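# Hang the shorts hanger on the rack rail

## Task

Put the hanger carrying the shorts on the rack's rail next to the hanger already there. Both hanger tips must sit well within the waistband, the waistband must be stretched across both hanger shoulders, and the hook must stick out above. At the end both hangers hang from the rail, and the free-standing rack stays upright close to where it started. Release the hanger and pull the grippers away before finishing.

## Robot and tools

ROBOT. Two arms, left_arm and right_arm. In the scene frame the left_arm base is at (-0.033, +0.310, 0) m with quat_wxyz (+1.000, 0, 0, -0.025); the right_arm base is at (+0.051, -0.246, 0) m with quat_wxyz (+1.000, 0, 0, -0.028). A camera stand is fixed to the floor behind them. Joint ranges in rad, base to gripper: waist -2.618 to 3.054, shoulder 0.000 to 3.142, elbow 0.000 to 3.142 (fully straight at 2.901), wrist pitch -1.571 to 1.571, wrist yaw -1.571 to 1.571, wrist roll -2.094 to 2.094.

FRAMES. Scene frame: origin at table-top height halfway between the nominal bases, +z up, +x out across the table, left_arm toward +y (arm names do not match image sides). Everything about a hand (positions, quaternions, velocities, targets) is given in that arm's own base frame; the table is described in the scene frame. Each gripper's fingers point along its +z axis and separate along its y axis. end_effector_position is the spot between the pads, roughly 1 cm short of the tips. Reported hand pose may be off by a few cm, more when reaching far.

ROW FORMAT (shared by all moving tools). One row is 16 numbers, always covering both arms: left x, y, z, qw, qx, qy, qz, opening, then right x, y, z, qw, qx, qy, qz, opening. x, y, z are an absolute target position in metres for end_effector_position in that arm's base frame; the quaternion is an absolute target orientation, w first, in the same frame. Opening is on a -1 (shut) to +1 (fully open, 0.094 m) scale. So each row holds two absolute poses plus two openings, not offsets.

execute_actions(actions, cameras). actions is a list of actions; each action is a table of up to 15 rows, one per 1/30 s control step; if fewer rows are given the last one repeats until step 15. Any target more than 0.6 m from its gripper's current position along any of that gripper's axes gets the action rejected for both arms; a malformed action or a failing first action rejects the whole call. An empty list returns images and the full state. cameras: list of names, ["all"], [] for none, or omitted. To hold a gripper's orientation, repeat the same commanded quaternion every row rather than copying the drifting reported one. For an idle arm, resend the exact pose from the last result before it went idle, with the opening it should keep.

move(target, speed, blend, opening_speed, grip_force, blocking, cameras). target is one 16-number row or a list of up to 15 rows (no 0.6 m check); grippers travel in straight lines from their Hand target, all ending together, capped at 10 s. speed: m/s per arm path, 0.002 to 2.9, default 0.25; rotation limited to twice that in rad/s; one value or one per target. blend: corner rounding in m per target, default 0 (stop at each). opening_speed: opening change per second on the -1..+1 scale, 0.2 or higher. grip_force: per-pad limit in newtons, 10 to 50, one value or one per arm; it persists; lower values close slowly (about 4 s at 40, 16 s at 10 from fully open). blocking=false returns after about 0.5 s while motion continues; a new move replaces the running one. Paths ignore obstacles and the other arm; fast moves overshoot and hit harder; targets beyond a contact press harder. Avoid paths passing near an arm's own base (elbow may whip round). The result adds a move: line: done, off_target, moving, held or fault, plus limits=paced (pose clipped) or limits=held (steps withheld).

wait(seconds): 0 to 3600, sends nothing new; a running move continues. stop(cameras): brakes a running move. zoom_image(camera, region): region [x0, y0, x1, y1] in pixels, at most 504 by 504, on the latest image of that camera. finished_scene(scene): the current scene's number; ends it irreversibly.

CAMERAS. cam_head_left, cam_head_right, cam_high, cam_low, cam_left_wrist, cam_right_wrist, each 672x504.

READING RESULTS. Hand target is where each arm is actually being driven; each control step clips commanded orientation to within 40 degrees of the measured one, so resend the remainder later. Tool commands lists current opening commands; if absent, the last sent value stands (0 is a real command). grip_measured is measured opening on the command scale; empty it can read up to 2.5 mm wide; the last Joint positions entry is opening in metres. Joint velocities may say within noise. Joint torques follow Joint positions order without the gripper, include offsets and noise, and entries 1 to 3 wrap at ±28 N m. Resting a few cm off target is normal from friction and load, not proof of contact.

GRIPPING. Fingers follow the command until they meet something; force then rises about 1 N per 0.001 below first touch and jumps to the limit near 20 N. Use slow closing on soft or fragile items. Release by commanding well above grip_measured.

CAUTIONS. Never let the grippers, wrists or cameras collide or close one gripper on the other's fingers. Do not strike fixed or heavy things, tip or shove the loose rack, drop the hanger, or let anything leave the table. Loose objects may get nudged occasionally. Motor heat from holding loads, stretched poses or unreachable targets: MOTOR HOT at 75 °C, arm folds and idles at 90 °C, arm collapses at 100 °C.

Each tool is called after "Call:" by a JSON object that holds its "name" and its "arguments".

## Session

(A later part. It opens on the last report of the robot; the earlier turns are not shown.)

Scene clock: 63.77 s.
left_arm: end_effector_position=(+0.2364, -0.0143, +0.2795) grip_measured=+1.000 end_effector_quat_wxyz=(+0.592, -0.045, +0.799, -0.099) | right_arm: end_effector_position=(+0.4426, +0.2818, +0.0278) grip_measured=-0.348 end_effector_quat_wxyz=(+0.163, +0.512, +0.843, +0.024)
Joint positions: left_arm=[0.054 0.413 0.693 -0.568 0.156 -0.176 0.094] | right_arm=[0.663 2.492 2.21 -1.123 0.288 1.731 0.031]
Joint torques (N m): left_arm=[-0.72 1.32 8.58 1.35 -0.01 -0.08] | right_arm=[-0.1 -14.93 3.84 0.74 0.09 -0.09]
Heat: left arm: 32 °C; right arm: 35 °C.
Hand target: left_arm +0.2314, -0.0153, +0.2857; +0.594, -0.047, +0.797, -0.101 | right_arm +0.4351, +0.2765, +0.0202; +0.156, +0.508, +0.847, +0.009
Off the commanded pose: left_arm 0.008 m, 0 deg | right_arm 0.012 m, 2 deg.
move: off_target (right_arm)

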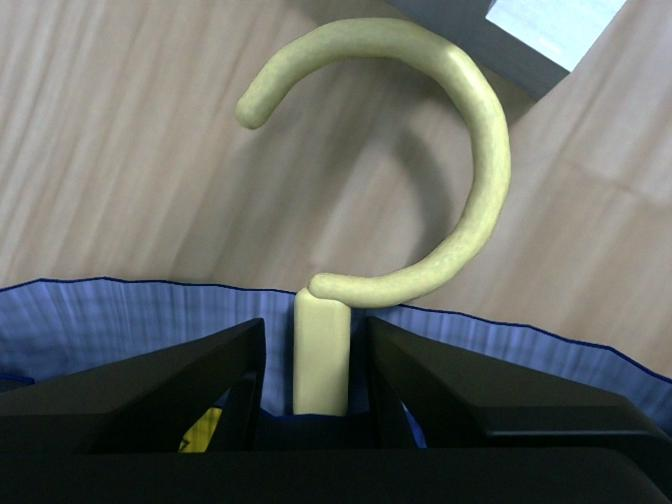

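Call:
{"name": "move", "arguments": {"target": [0.2313, -0.0154, 0.2858, 0.594, -0.047, 0.797, -0.101, 1.0, 0.4340, 0.2765, 0.016, 0.1559, 0.5074, 0.8474, 0.0091, -0.4], "speed": 0.06, "cameras": ["cam_right_wrist", "cam_high", "cam_low", "cam_left_wrist"]}}

Call:
{"name": "zoom_image", "arguments": {"camera": "cam_high", "region": [310, 280, 460, 400]}}

Call:
{"name": "zoom_image", "arguments": {"camera": "cam_low", "region": [250, 150, 400, 290]}}

Call:
{"name": "zoom_image", "arguments": {"camera": "cam_left_wrist", "region": [300, 150, 600, 400]}}

Scene clock: 64.93 s.
left_arm: end_effector_position=(+0.2364, -0.0143, +0.2795) grip_measured=+1.000 end_effector_quat_wxyz=(+0.592, -0.045, +0.799, -0.099) | right_arm: end_effector_position=(+0.4419, +0.2812, +0.0273) grip_measured=-0.398 end_effector_quat_wxyz=(+0.164, +0.512, +0.843, +0.025)
Joint positions: left_arm=[0.054 0.413 0.693 -0.568 0.156 -0.176 0.094] | right_arm=[0.663 2.483 2.191 -1.11 0.288 1.731 0.028]
Joint torques (N m): left_arm=[-0.73 1.42 8.51 1.35 -0.01 -0.07] | right_arm=[-0.1 -14.35 3.9 0.75 0.11 -0.11]
Heat: left arm: 32 °C; right arm: 35 °C.
Hand target: left_arm +0.2314, -0.0153, +0.2857; +0.594, -0.047, +0.797, -0.101 | right_arm +0.4340, +0.2765, +0.0163; +0.156, +0.508, +0.847, +0.009
Off the commanded pose: left_arm 0.008 m, 0 deg | right_arm 0.015 m, 2 deg.
move: off_target (right_arm)
Images, in order (width x height): cam_high 672x504, cam_low 672x504, cam_left_wrist 672x504, cam_right_wrist 672x504.

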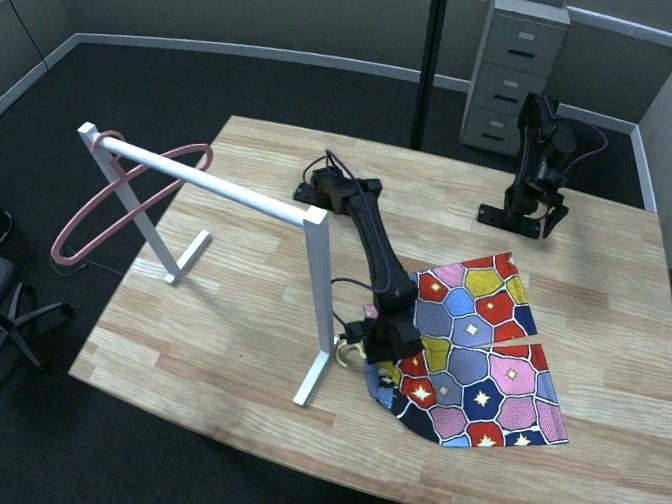

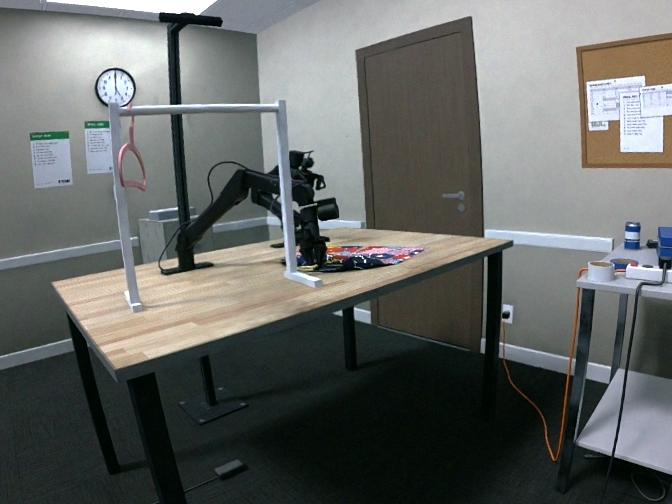

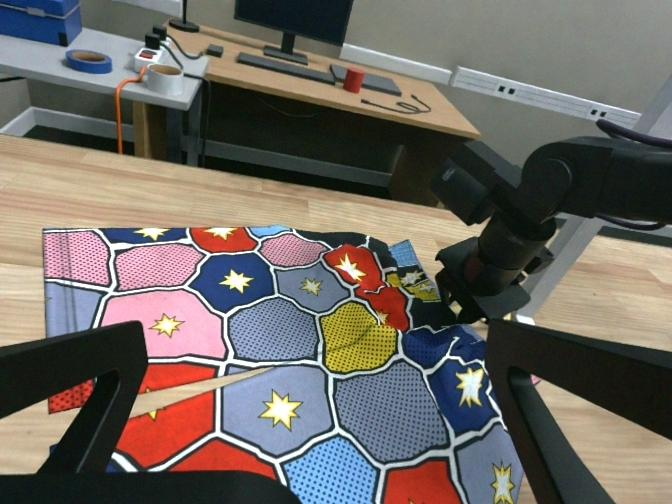

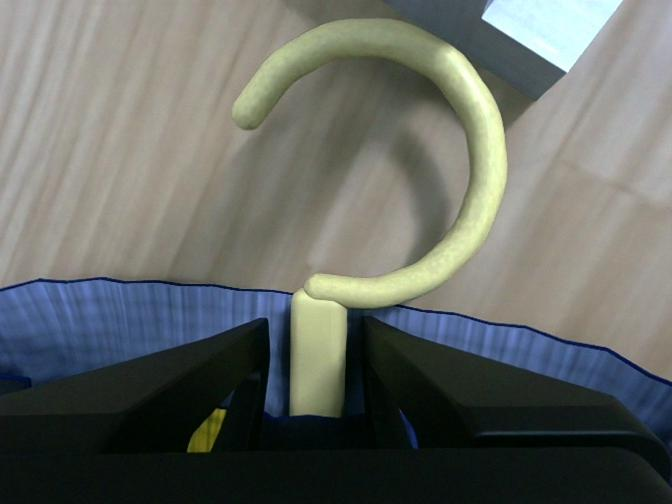

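Scaled by 3.360 from the camera's image (finer frame: 960x720).

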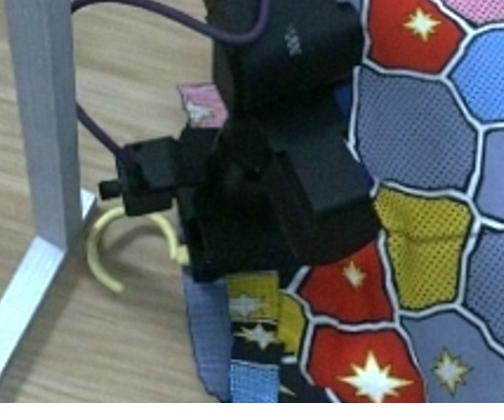

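Scaled by 3.360 from the camera's image (finer frame: 960x720).

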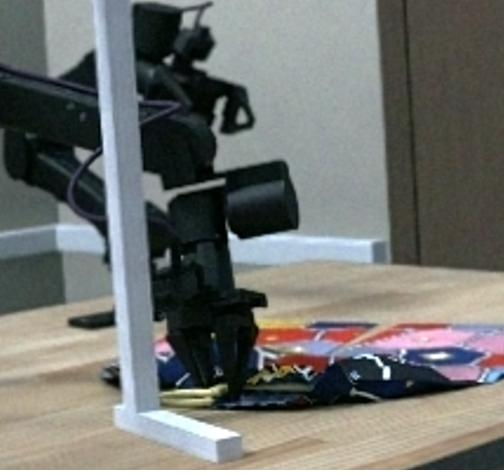

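Scaled by 1.680 from the camera's image (finer frame: 960x720).

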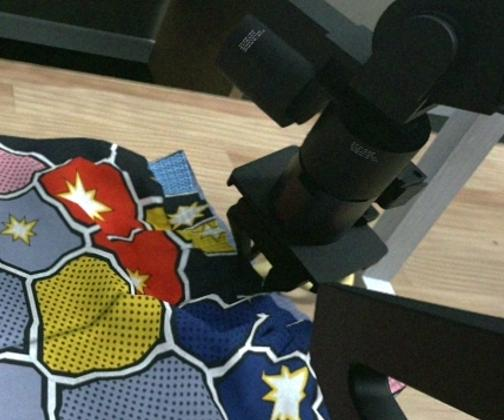

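Call:
{"name": "move", "arguments": {"target": [0.2313, -0.0154, 0.2858, 0.594, -0.047, 0.797, -0.101, 1.0, 0.4340, 0.2765, 0.0163, 0.1559, 0.5074, 0.8474, 0.0091, -1.0], "speed": 0.06, "opening_speed": 0.5, "cameras": ["cam_right_wrist", "cam_low"]}}

Call:
{"name": "zoom_image", "arguments": {"camera": "cam_low", "region": [270, 220, 370, 290]}}

Scene clock: 66.83 s.
left_arm: end_effector_position=(+0.2364, -0.0143, +0.2795) grip_measured=+1.000 end_effector_quat_wxyz=(+0.592, -0.045, +0.799, -0.099) | right_arm: end_effector_position=(+0.4418, +0.2805, +0.0265) grip_measured=-0.719 end_effector_quat_wxyz=(+0.165, +0.512, +0.843, +0.024)
Joint positions: left_arm=[0.054 0.413 0.693 -0.568 0.156 -0.176 0.094] | right_arm=[0.663 2.483 2.187 -1.108 0.291 1.731 0.013]
Joint torques (N m): left_arm=[-0.79 1.33 8.43 1.38 0 -0.08] | right_arm=[0.1 -14.56 3.99 0.71 0.06 -0.1]
Heat: left arm: 32 °C; right arm: 36 °C.
Hand target: left_arm +0.2314, -0.0153, +0.2857; +0.594, -0.047, +0.797, -0.101 | right_arm +0.4340, +0.2765, +0.0165; +0.156, +0.508, +0.847, +0.009
Off the commanded pose: left_arm 0.008 m, 0 deg | right_arm 0.013 m, 2 deg.
move: off_target (right_arm)
Images, in order (width x height): cam_low 672x504, cam_right_wrist 672x504.

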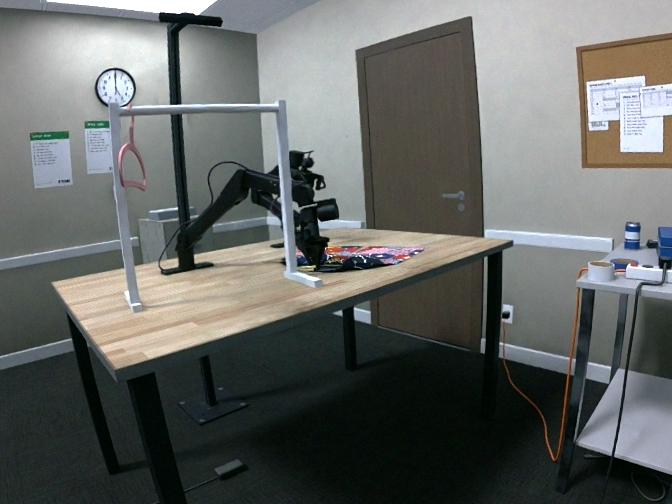

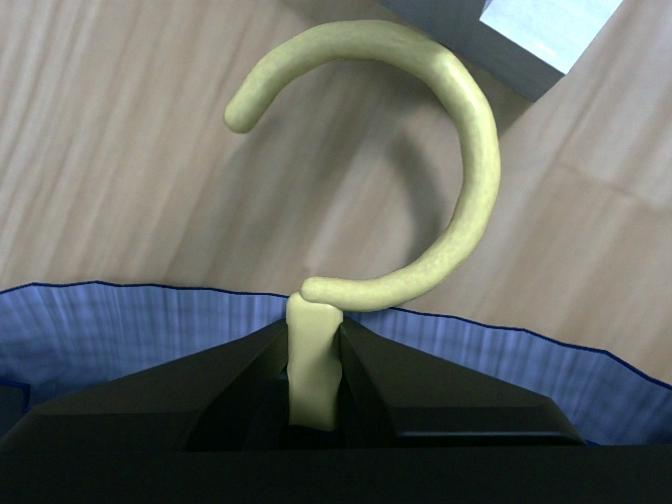

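Scaled by 5.040 from the camera's image (finer frame: 960x720).

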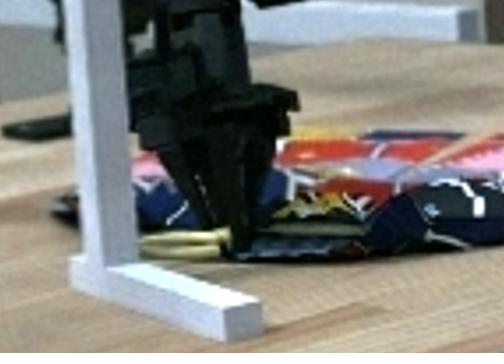

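Call:
{"name": "move", "arguments": {"target": [0.2313, -0.0154, 0.2858, 0.594, -0.047, 0.797, -0.101, 1.0, 0.4285, 0.3005, 0.050, 0.1559, 0.5074, 0.8474, 0.0091, -1.0], "speed": 0.06, "cameras": ["cam_right_wrist", "cam_low", "cam_high"]}}

Call:
{"name": "zoom_image", "arguments": {"camera": "cam_low", "region": [250, 180, 430, 290]}}

Call:
{"name": "zoom_image", "arguments": {"camera": "cam_high", "region": [290, 250, 490, 400]}}

Scene clock: 101.47 s.
left_arm: end_effector_position=(+0.2364, -0.0143, +0.2795) grip_measured=+1.000 end_effector_quat_wxyz=(+0.592, -0.045, +0.799, -0.099) | right_arm: end_effector_position=(+0.4298, +0.2976, +0.0604) grip_measured=-0.719 end_effector_quat_wxyz=(+0.160, +0.506, +0.847, +0.019)
Joint positions: left_arm=[0.054 0.413 0.693 -0.568 0.156 -0.176 0.094] | right_arm=[0.703 2.522 2.396 -1.301 0.29 1.759 0.013]
Joint torques (N m): left_arm=[-0.77 1.46 8.57 1.36 0 -0.07] | right_arm=[0.55 -11.9 8.76 0.48 0.18 0.07]
Heat: left arm: 33 °C; right arm: 46 °C.
Hand target: left_arm +0.2314, -0.0153, +0.2857; +0.594, -0.047, +0.797, -0.101 | right_arm +0.4282, +0.3003, +0.0500; +0.156, +0.507, +0.848, +0.010
Off the commanded pose: left_arm 0.008 m, 0 deg | right_arm 0.011 m, 1 deg.
move: off_target (right_arm)
Images, in order (width x height): cam_high 672x504, cam_low 672x504, cam_right_wrist 672x504.

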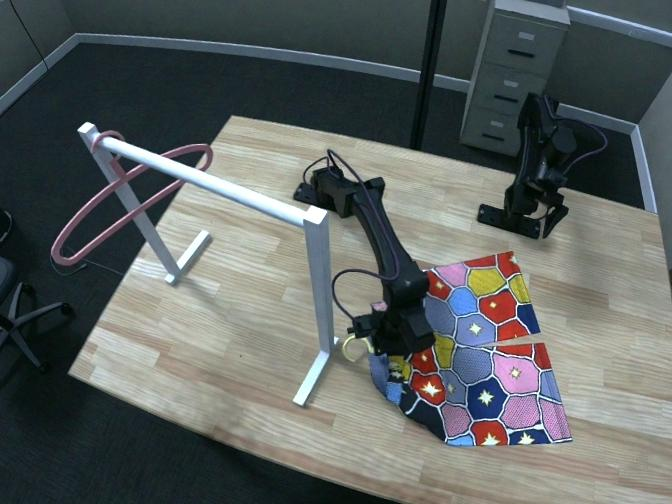

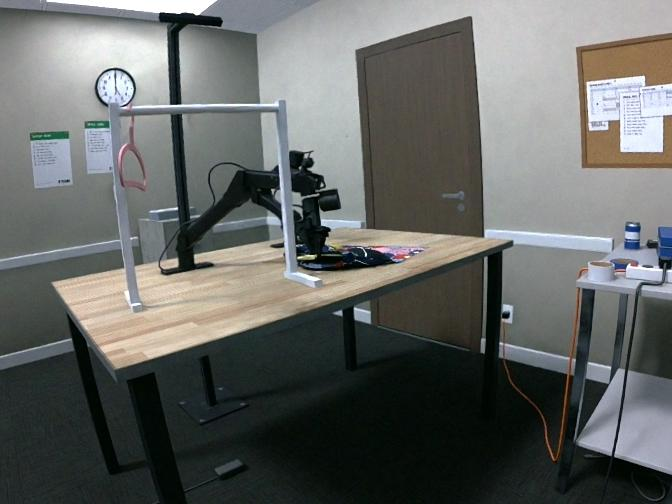

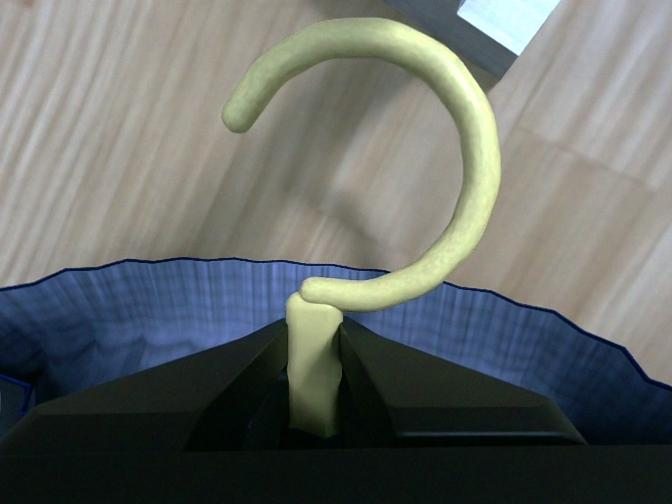

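Scaled by 2.800 from the camera's image (finer frame: 960x720).

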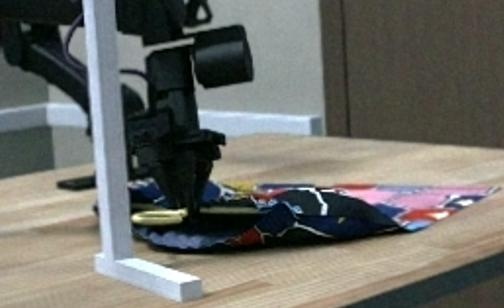

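Scaled by 2.520 from the camera's image (finer frame: 960x720).

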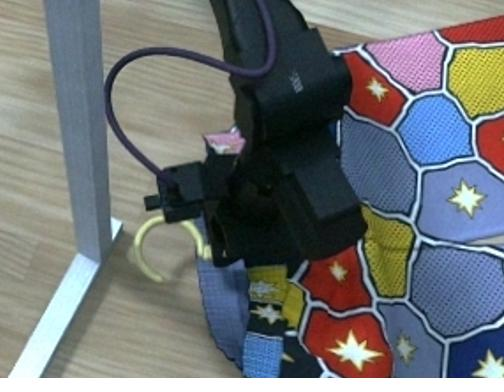

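Call:
{"name": "execute_actions", "arguments": {"actions": [], "cameras": ["cam_low", "cam_high", "cam_right_wrist"]}}

Scene clock: 113.80 s.
left_arm: end_effector_position=(+0.2364, -0.0143, +0.2795) grip_measured=+1.000 end_effector_quat_wxyz=(+0.592, -0.045, +0.799, -0.099) | right_arm: end_effector_position=(+0.4298, +0.2976, +0.0604) grip_measured=-0.719 end_effector_quat_wxyz=(+0.160, +0.506, +0.847, +0.019)
Joint positions: left_arm=[0.054 0.413 0.693 -0.568 0.156 -0.176 0.094] | right_arm=[0.703 2.522 2.396 -1.301 0.29 1.759 0.013]
Joint velocities: within noise
Joint torques (N m): left_arm=[-0.68 1.37 8.51 1.38 0 -0.12] | right_arm=[0.51 -12 9.01 0.49 0.14 0.13]
Heat: left arm: 33 °C; right arm: 44 °C.
Hand target: left_arm +0.2314, -0.0153, +0.2857; +0.594, -0.047, +0.797, -0.101 | right_arm +0.4283, +0.3003, +0.0500; +0.156, +0.507, +0.848, +0.010
Tool commands: left_gripper/opening=+1.0 right_gripper/opening=-1.0
Off the commanded pose: left_arm 0.008 m, 0 deg | right_arm 0.011 m, 1 deg.
Images, in order (width x height): cam_high 672x504, cam_low 672x504, cam_right_wrist 672x504.

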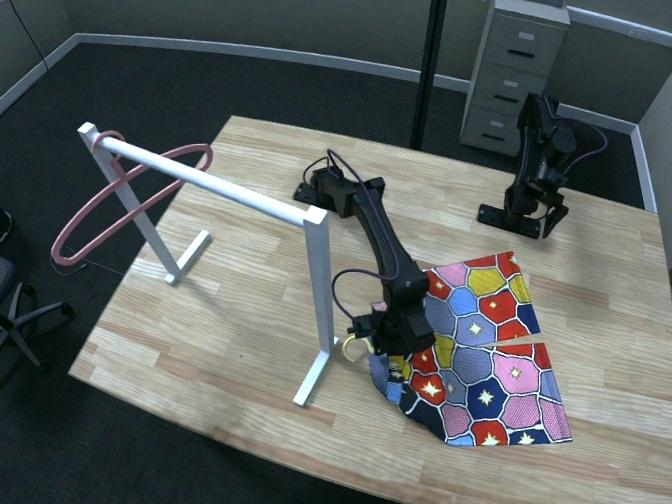

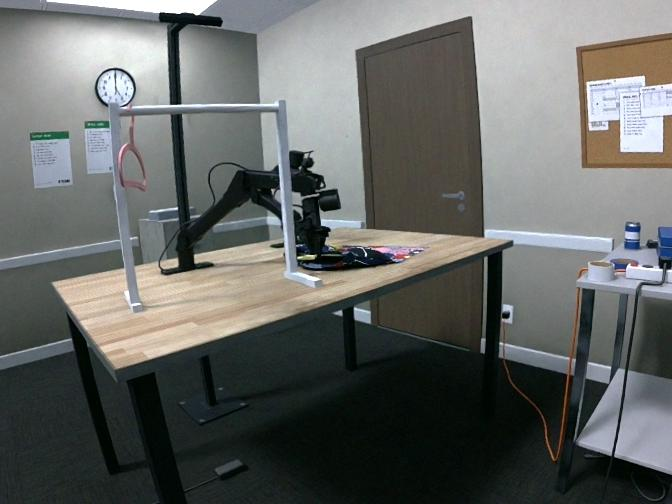

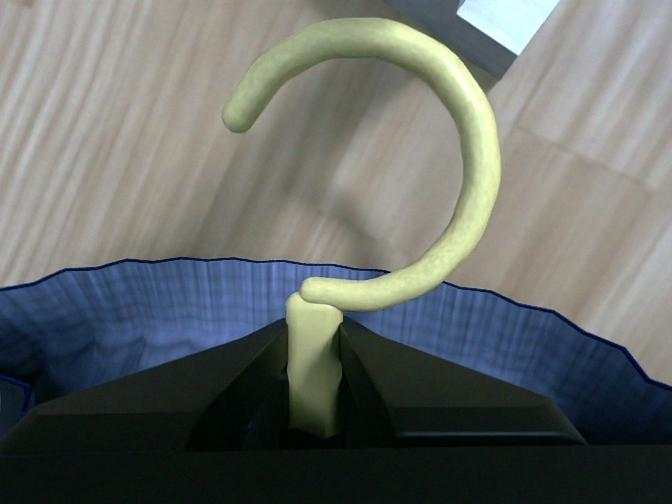

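Call:
{"name": "move", "arguments": {"target": [0.2313, -0.0154, 0.2858, 0.594, -0.047, 0.797, -0.101, 1.0, 0.388, 0.312, 0.105, 0.3469, 0.4101, 0.8436, -0.0025, -1.0], "speed": 0.1, "cameras": ["cam_high", "cam_right_wrist", "cam_head_left"]}}

Scene clock: 117.67 s.
left_arm: end_effector_position=(+0.2364, -0.0143, +0.2795) grip_measured=+1.000 end_effector_quat_wxyz=(+0.592, -0.045, +0.799, -0.099) | right_arm: end_effector_position=(+0.3889, +0.3127, +0.0833) grip_measured=-0.720 end_effector_quat_wxyz=(+0.331, +0.414, +0.847, -0.017)
Joint positions: left_arm=[0.054 0.413 0.693 -0.568 0.156 -0.176 0.094] | right_arm=[0.9 2.358 2.073 -1.154 0.665 1.764 0.013]
Joint torques (N m): left_arm=[-0.75 1.4 8.51 1.36 -0.04 -0.06] | right_arm=[0.79 -17.89 5.08 0.67 0.65 -0.16]
Heat: left arm: 33 °C; right arm: 45 °C.
Hand target: left_arm +0.2314, -0.0153, +0.2857; +0.594, -0.047, +0.797, -0.101 | right_arm +0.3880, +0.3120, +0.1045; +0.346, +0.411, +0.843, -0.003
Off the commanded pose: left_arm 0.008 m, 0 deg | right_arm 0.022 m, 3 deg.
move: off_target (right_arm)
Images, in order (width x height): cam_head_left 672x504, cam_high 672x504, cam_right_wrist 672x504.

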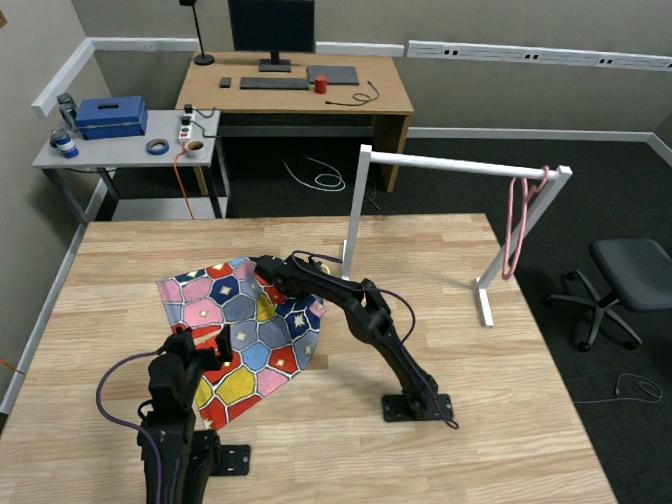

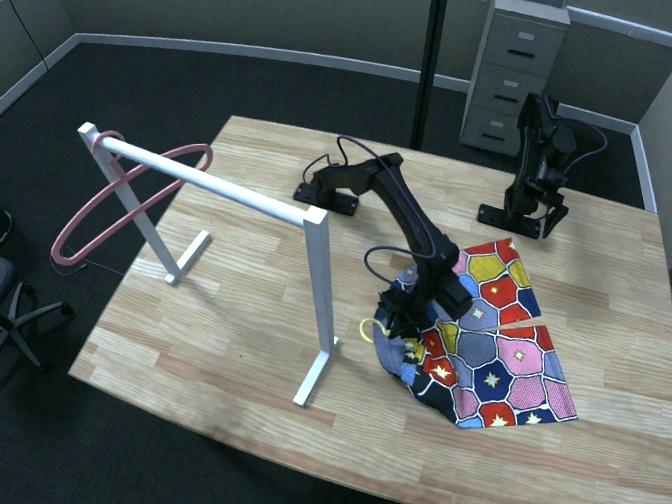

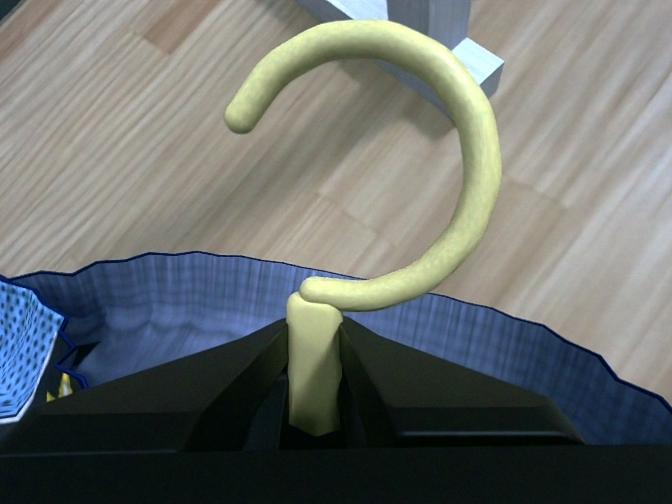

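Call:
{"name": "move", "arguments": {"target": [0.2313, -0.0154, 0.2858, 0.594, -0.047, 0.797, -0.101, 1.0, 0.35, 0.308, 0.16, 0.5219, 0.2938, 0.8008, -0.014, -1.0], "speed": 0.1, "cameras": ["cam_high", "cam_right_wrist", "cam_head_left"]}}

Scene clock: 120.93 s.
left_arm: end_effector_position=(+0.2364, -0.0143, +0.2795) grip_measured=+1.000 end_effector_quat_wxyz=(+0.592, -0.045, +0.799, -0.099) | right_arm: end_effector_position=(+0.3524, +0.3114, +0.1401) grip_measured=-0.721 end_effector_quat_wxyz=(+0.507, +0.295, +0.810, -0.024)
Joint positions: left_arm=[0.054 0.413 0.693 -0.568 0.156 -0.176 0.094] | right_arm=[1.061 2.148 1.734 -0.959 1.053 1.644 0.013]
Joint torques (N m): left_arm=[-0.8 1.33 8.57 1.38 -0.02 -0.06] | right_arm=[0.49 -15.98 4.98 0.77 0.87 -0.24]
Heat: left arm: 33 °C; right arm: 47 °C.
Hand target: left_arm +0.2314, -0.0153, +0.2857; +0.594, -0.047, +0.797, -0.101 | right_arm +0.3502, +0.3080, +0.1595; +0.521, +0.295, +0.801, -0.015
Off the commanded pose: left_arm 0.008 m, 0 deg | right_arm 0.020 m, 2 deg.
move: off_target (right_arm)
Images, in order (width x height): cam_head_left 672x504, cam_high 672x504, cam_right_wrist 672x504.

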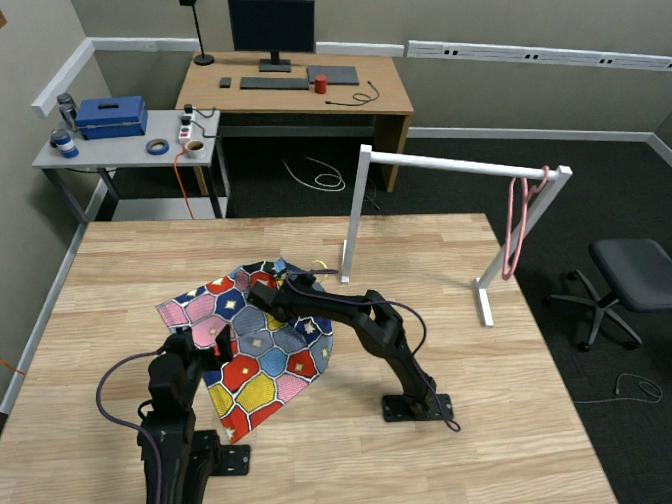

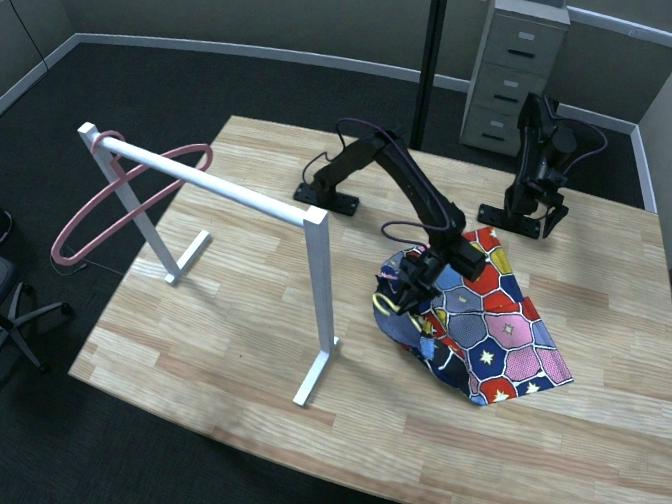

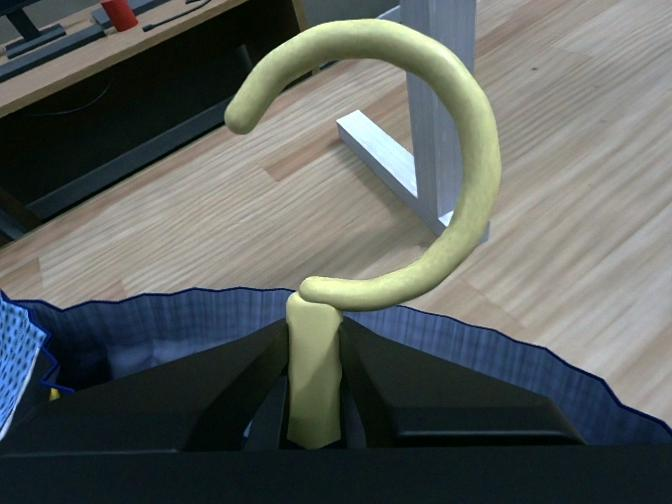

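Call:
{"name": "move", "arguments": {"target": [0.2313, -0.0154, 0.2858, 0.594, -0.047, 0.797, -0.101, 1.0, 0.36, 0.268, 0.225, 0.6727, 0.164, 0.7211, -0.0249, -1.0], "speed": 0.1, "cameras": ["cam_high", "cam_right_wrist", "cam_head_left"]}}

Scene clock: 124.90 s.
left_arm: end_effector_position=(+0.2364, -0.0143, +0.2795) grip_measured=+1.000 end_effector_quat_wxyz=(+0.592, -0.045, +0.799, -0.099) | right_arm: end_effector_position=(+0.3608, +0.2774, +0.2101) grip_measured=-0.721 end_effector_quat_wxyz=(+0.667, +0.150, +0.729, -0.033)
Joint positions: left_arm=[0.054 0.413 0.693 -0.568 0.156 -0.176 0.094] | right_arm=[1.042 1.818 1.089 0.348 1.273 0.52 0.013]
Joint torques (N m): left_arm=[-0.81 1.37 8.59 1.38 -0.03 -0.06] | right_arm=[-0.81 -13 5.52 1.97 0.28 -0.17]
Heat: left arm: 33 °C; right arm: 48 °C.
Hand target: left_arm +0.2314, -0.0153, +0.2857; +0.594, -0.047, +0.797, -0.101 | right_arm +0.3601, +0.2681, +0.2246; +0.672, +0.164, +0.722, -0.025
Off the commanded pose: left_arm 0.008 m, 0 deg | right_arm 0.018 m, 2 deg.
move: off_target (right_arm)
Images, in order (width x height): cam_head_left 672x504, cam_high 672x504, cam_right_wrist 672x504.

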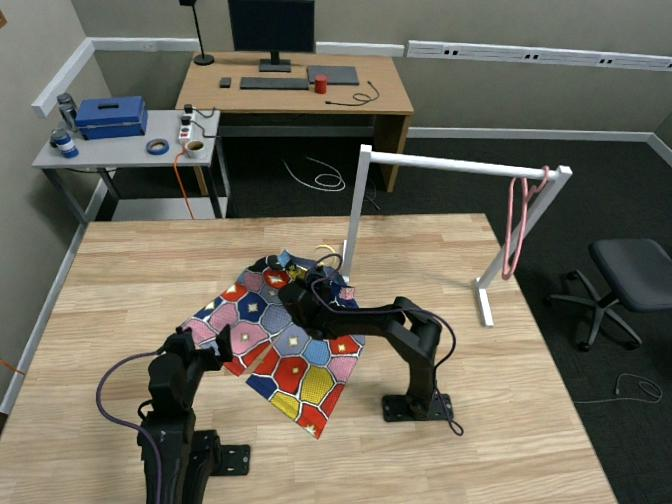

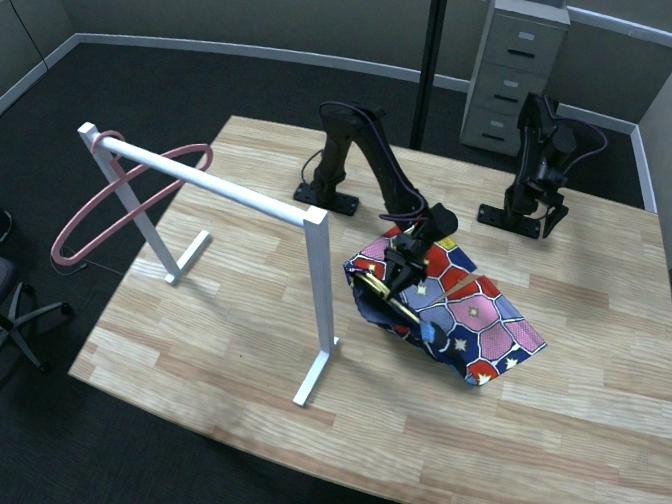

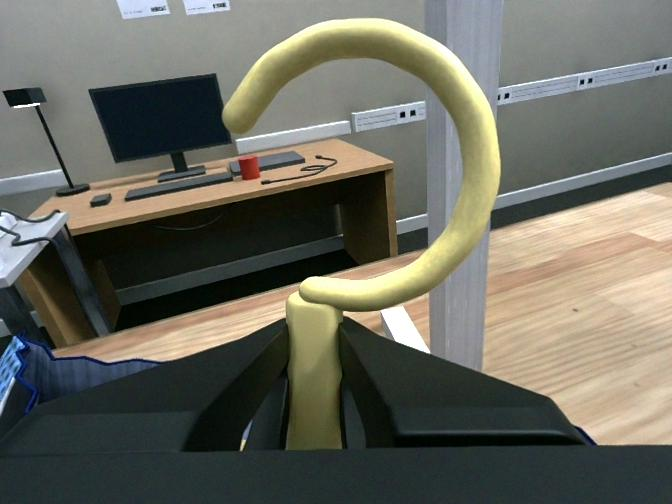

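Call:
{"name": "zoom_image", "arguments": {"camera": "cam_high", "region": [320, 210, 560, 390]}}

Call:
{"name": "zoom_image", "arguments": {"camera": "cam_head_left", "region": [160, 220, 460, 445]}}

Scaled by 2.100 from the camera's image (finer frame: 960x720).

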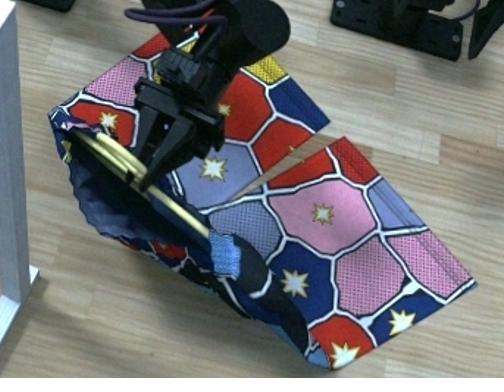

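Scaled by 1.680 from the camera's image (finer frame: 960x720).

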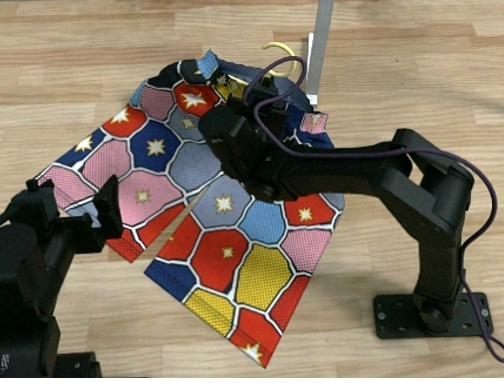

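Call:
{"name": "move", "arguments": {"target": [0.2313, -0.0154, 0.2858, 0.594, -0.047, 0.797, -0.101, 1.0, 0.355, 0.245, 0.315, 0.7926, 0.0266, 0.6082, -0.0346, -1.0], "speed": 0.1, "cameras": ["cam_high", "cam_right_wrist", "cam_head_left", "cam_low"]}}

Call:
{"name": "zoom_image", "arguments": {"camera": "cam_high", "region": [320, 170, 560, 390]}}

Call:
{"name": "zoom_image", "arguments": {"camera": "cam_low", "region": [230, 100, 450, 320]}}

Scene clock: 128.47 s.
left_arm: end_effector_position=(+0.2364, -0.0143, +0.2795) grip_measured=+1.000 end_effector_quat_wxyz=(+0.592, -0.045, +0.799, -0.099) | right_arm: end_effector_position=(+0.3587, +0.2526, +0.2991) grip_measured=-0.721 end_effector_quat_wxyz=(+0.781, +0.018, +0.622, -0.047)
Joint positions: left_arm=[0.054 0.413 0.693 -0.568 0.156 -0.176 0.094] | right_arm=[0.967 1.72 0.837 1.321 1.011 -0.409 0.013]
Joint torques (N m): left_arm=[-0.77 1.4 8.49 1.37 -0.02 -0.09] | right_arm=[-0.68 -10.92 5.19 1.96 -0.49 -0.11]
Heat: left arm: 33 °C; right arm: 47 °C.
Hand target: left_arm +0.2314, -0.0153, +0.2857; +0.594, -0.047, +0.797, -0.101 | right_arm +0.3551, +0.2449, +0.3147; +0.792, +0.027, +0.608, -0.035
Off the commanded pose: left_arm 0.008 m, 0 deg | right_arm 0.018 m, 3 deg.
move: off_target (right_arm)
Images, in order (width x height): cam_head_left 672x504, cam_high 672x504, cam_low 672x504, cam_right_wrist 672x504.

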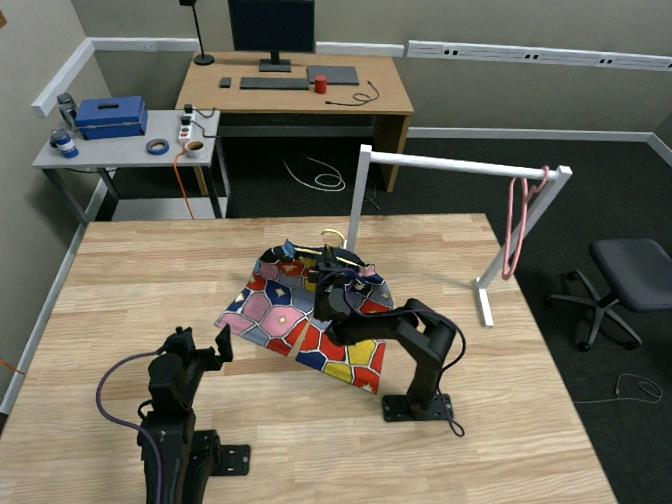

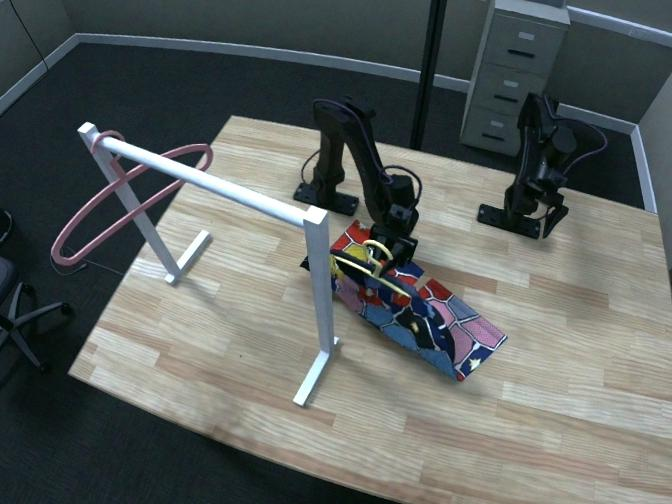

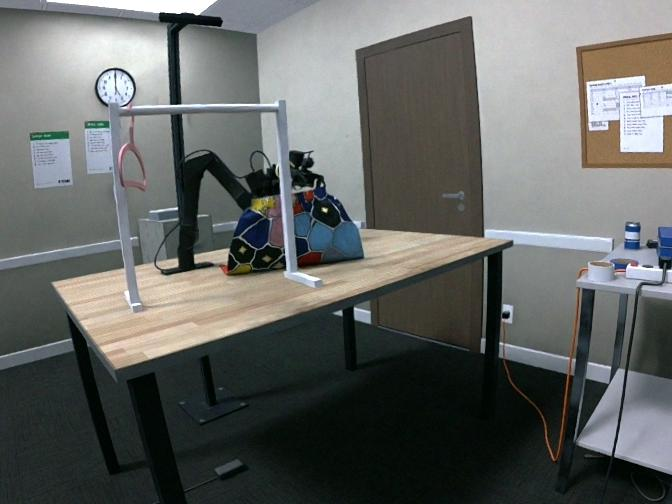

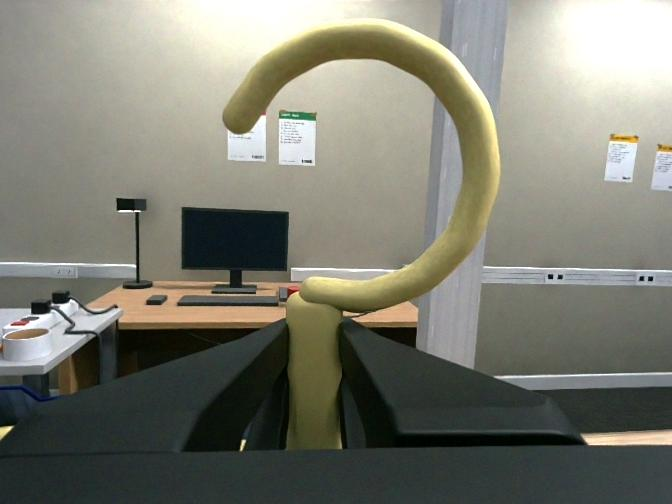

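Scaled by 2.100 from the camera's image (finer frame: 960x720).

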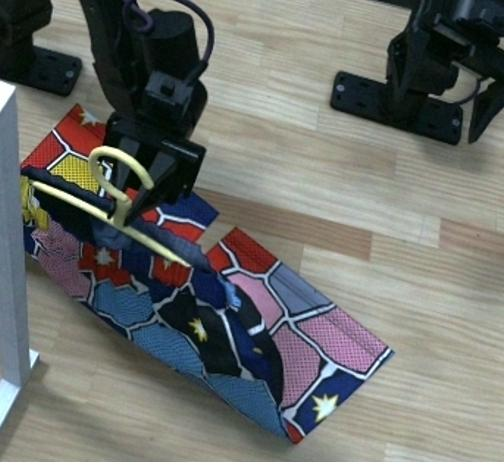

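Scaled by 2.291 from the camera's image (finer frame: 960x720).

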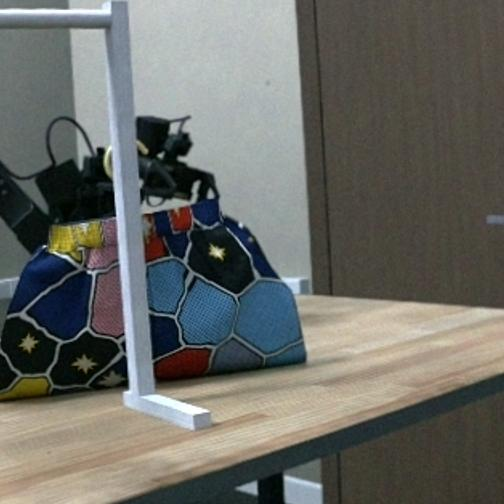

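Call:
{"name": "move", "arguments": {"target": [[0.2313, -0.0154, 0.2858, 0.594, -0.047, 0.797, -0.101, 1.0, 0.34, 0.20, 0.42, 0.7904, 0.0531, 0.6065, -0.0692, -1.0], [0.2313, -0.0154, 0.2858, 0.594, -0.047, 0.797, -0.101, 1.0, 0.30, 0.12, 0.46, 0.7788, 0.1162, 0.5976, -0.1514, -1.0], [0.2313, -0.0154, 0.2858, 0.594, -0.047, 0.797, -0.101, 1.0, 0.32, 0.02, 0.47, 0.7407, 0.2182, 0.5684, -0.2844, -1.0], [0.2313, -0.0154, 0.2858, 0.594, -0.047, 0.797, -0.101, 1.0, 0.352, -0.055, 0.47, 0.6836, 0.3090, 0.5245, -0.4027, -1.0]], "blend": [0.03, 0.03, 0.03, 0], "speed": 0.11, "cameras": ["cam_high", "cam_right_wrist", "cam_head_left", "cam_low"]}}

Scene clock: 137.77 s.
left_arm: end_effector_position=(+0.2364, -0.0143, +0.2795) grip_measured=+1.000 end_effector_quat_wxyz=(+0.592, -0.045, +0.799, -0.099) | right_arm: end_effector_position=(+0.3507, -0.0542, +0.4571) grip_measured=-0.721 end_effector_quat_wxyz=(+0.671, +0.305, +0.539, -0.407)
Joint positions: left_arm=[0.054 0.413 0.693 -0.568 0.156 -0.176 0.094] | right_arm=[0.354 1.468 1.128 1.328 1.289 -1.001 0.013]
Joint torques (N m): left_arm=[-0.79 1.24 8.57 1.39 -0.03 -0.06] | right_arm=[-0.64 -4.46 9.57 0.98 -0.75 -0.18]
Heat: left arm: 33 °C; right arm: 45 °C.
Hand target: left_arm +0.2314, -0.0153, +0.2857; +0.594, -0.047, +0.797, -0.101 | right_arm +0.3513, -0.0550, +0.4696; +0.684, +0.309, +0.525, -0.403
Off the commanded pose: left_arm 0.008 m, 0 deg | right_arm 0.013 m, 2 deg.
move: off_target (right_arm)
Images, in order (width x height): cam_head_left 672x504, cam_high 672x504, cam_low 672x504, cam_right_wrist 672x504.

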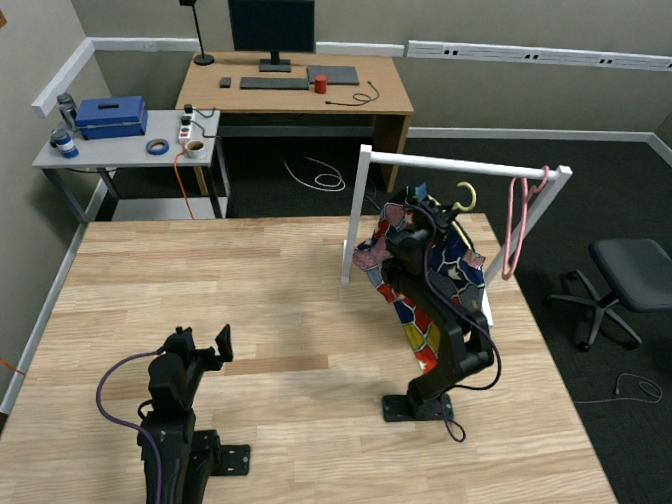

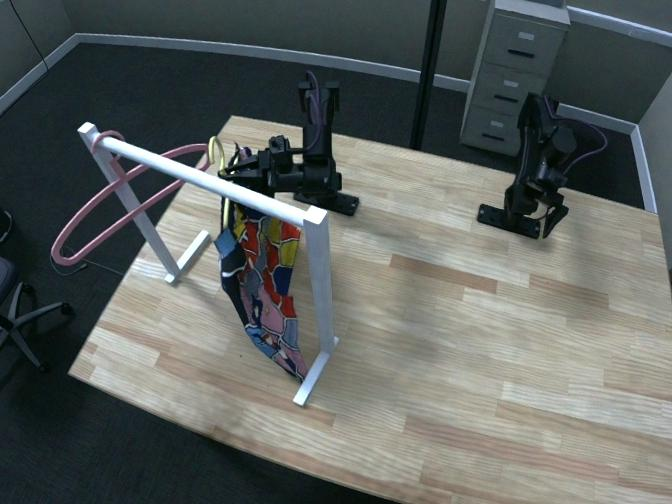

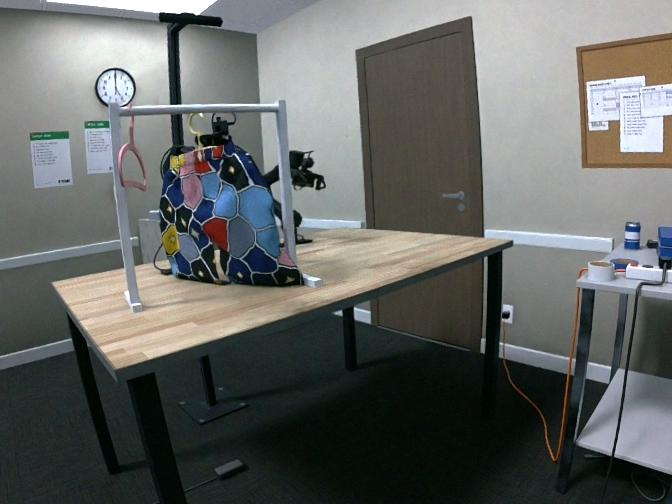

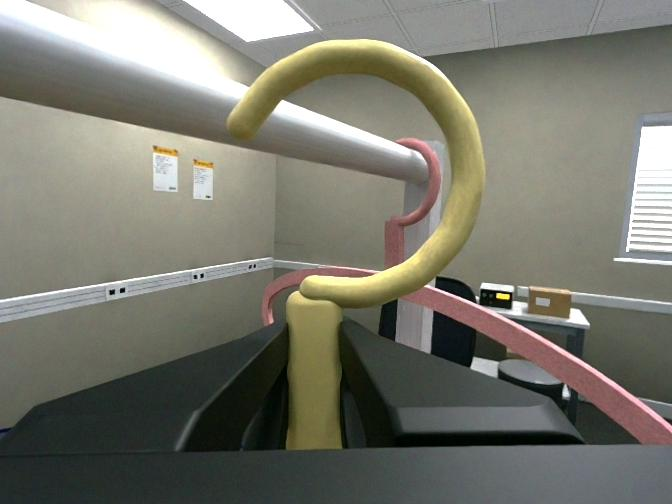

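Call:
{"name": "zoom_image", "arguments": {"camera": "cam_right_wrist", "region": [0, 0, 250, 180]}}

Call:
{"name": "zoom_image", "arguments": {"camera": "cam_right_wrist", "region": [220, 40, 500, 240]}}

Scaled by 2.016 from the camera's image (finer frame: 960x720).

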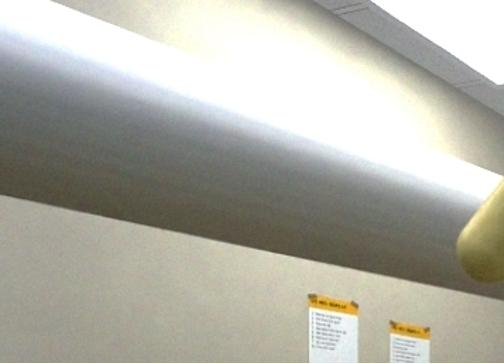

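Scaled by 1.800 from the camera's image (finer frame: 960x720).

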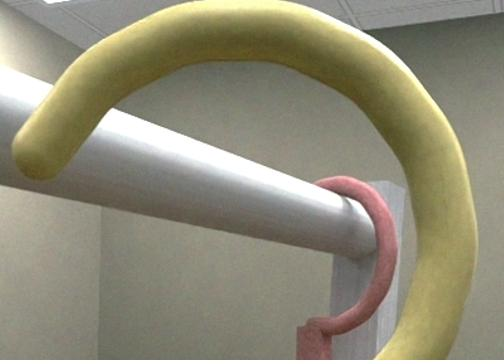

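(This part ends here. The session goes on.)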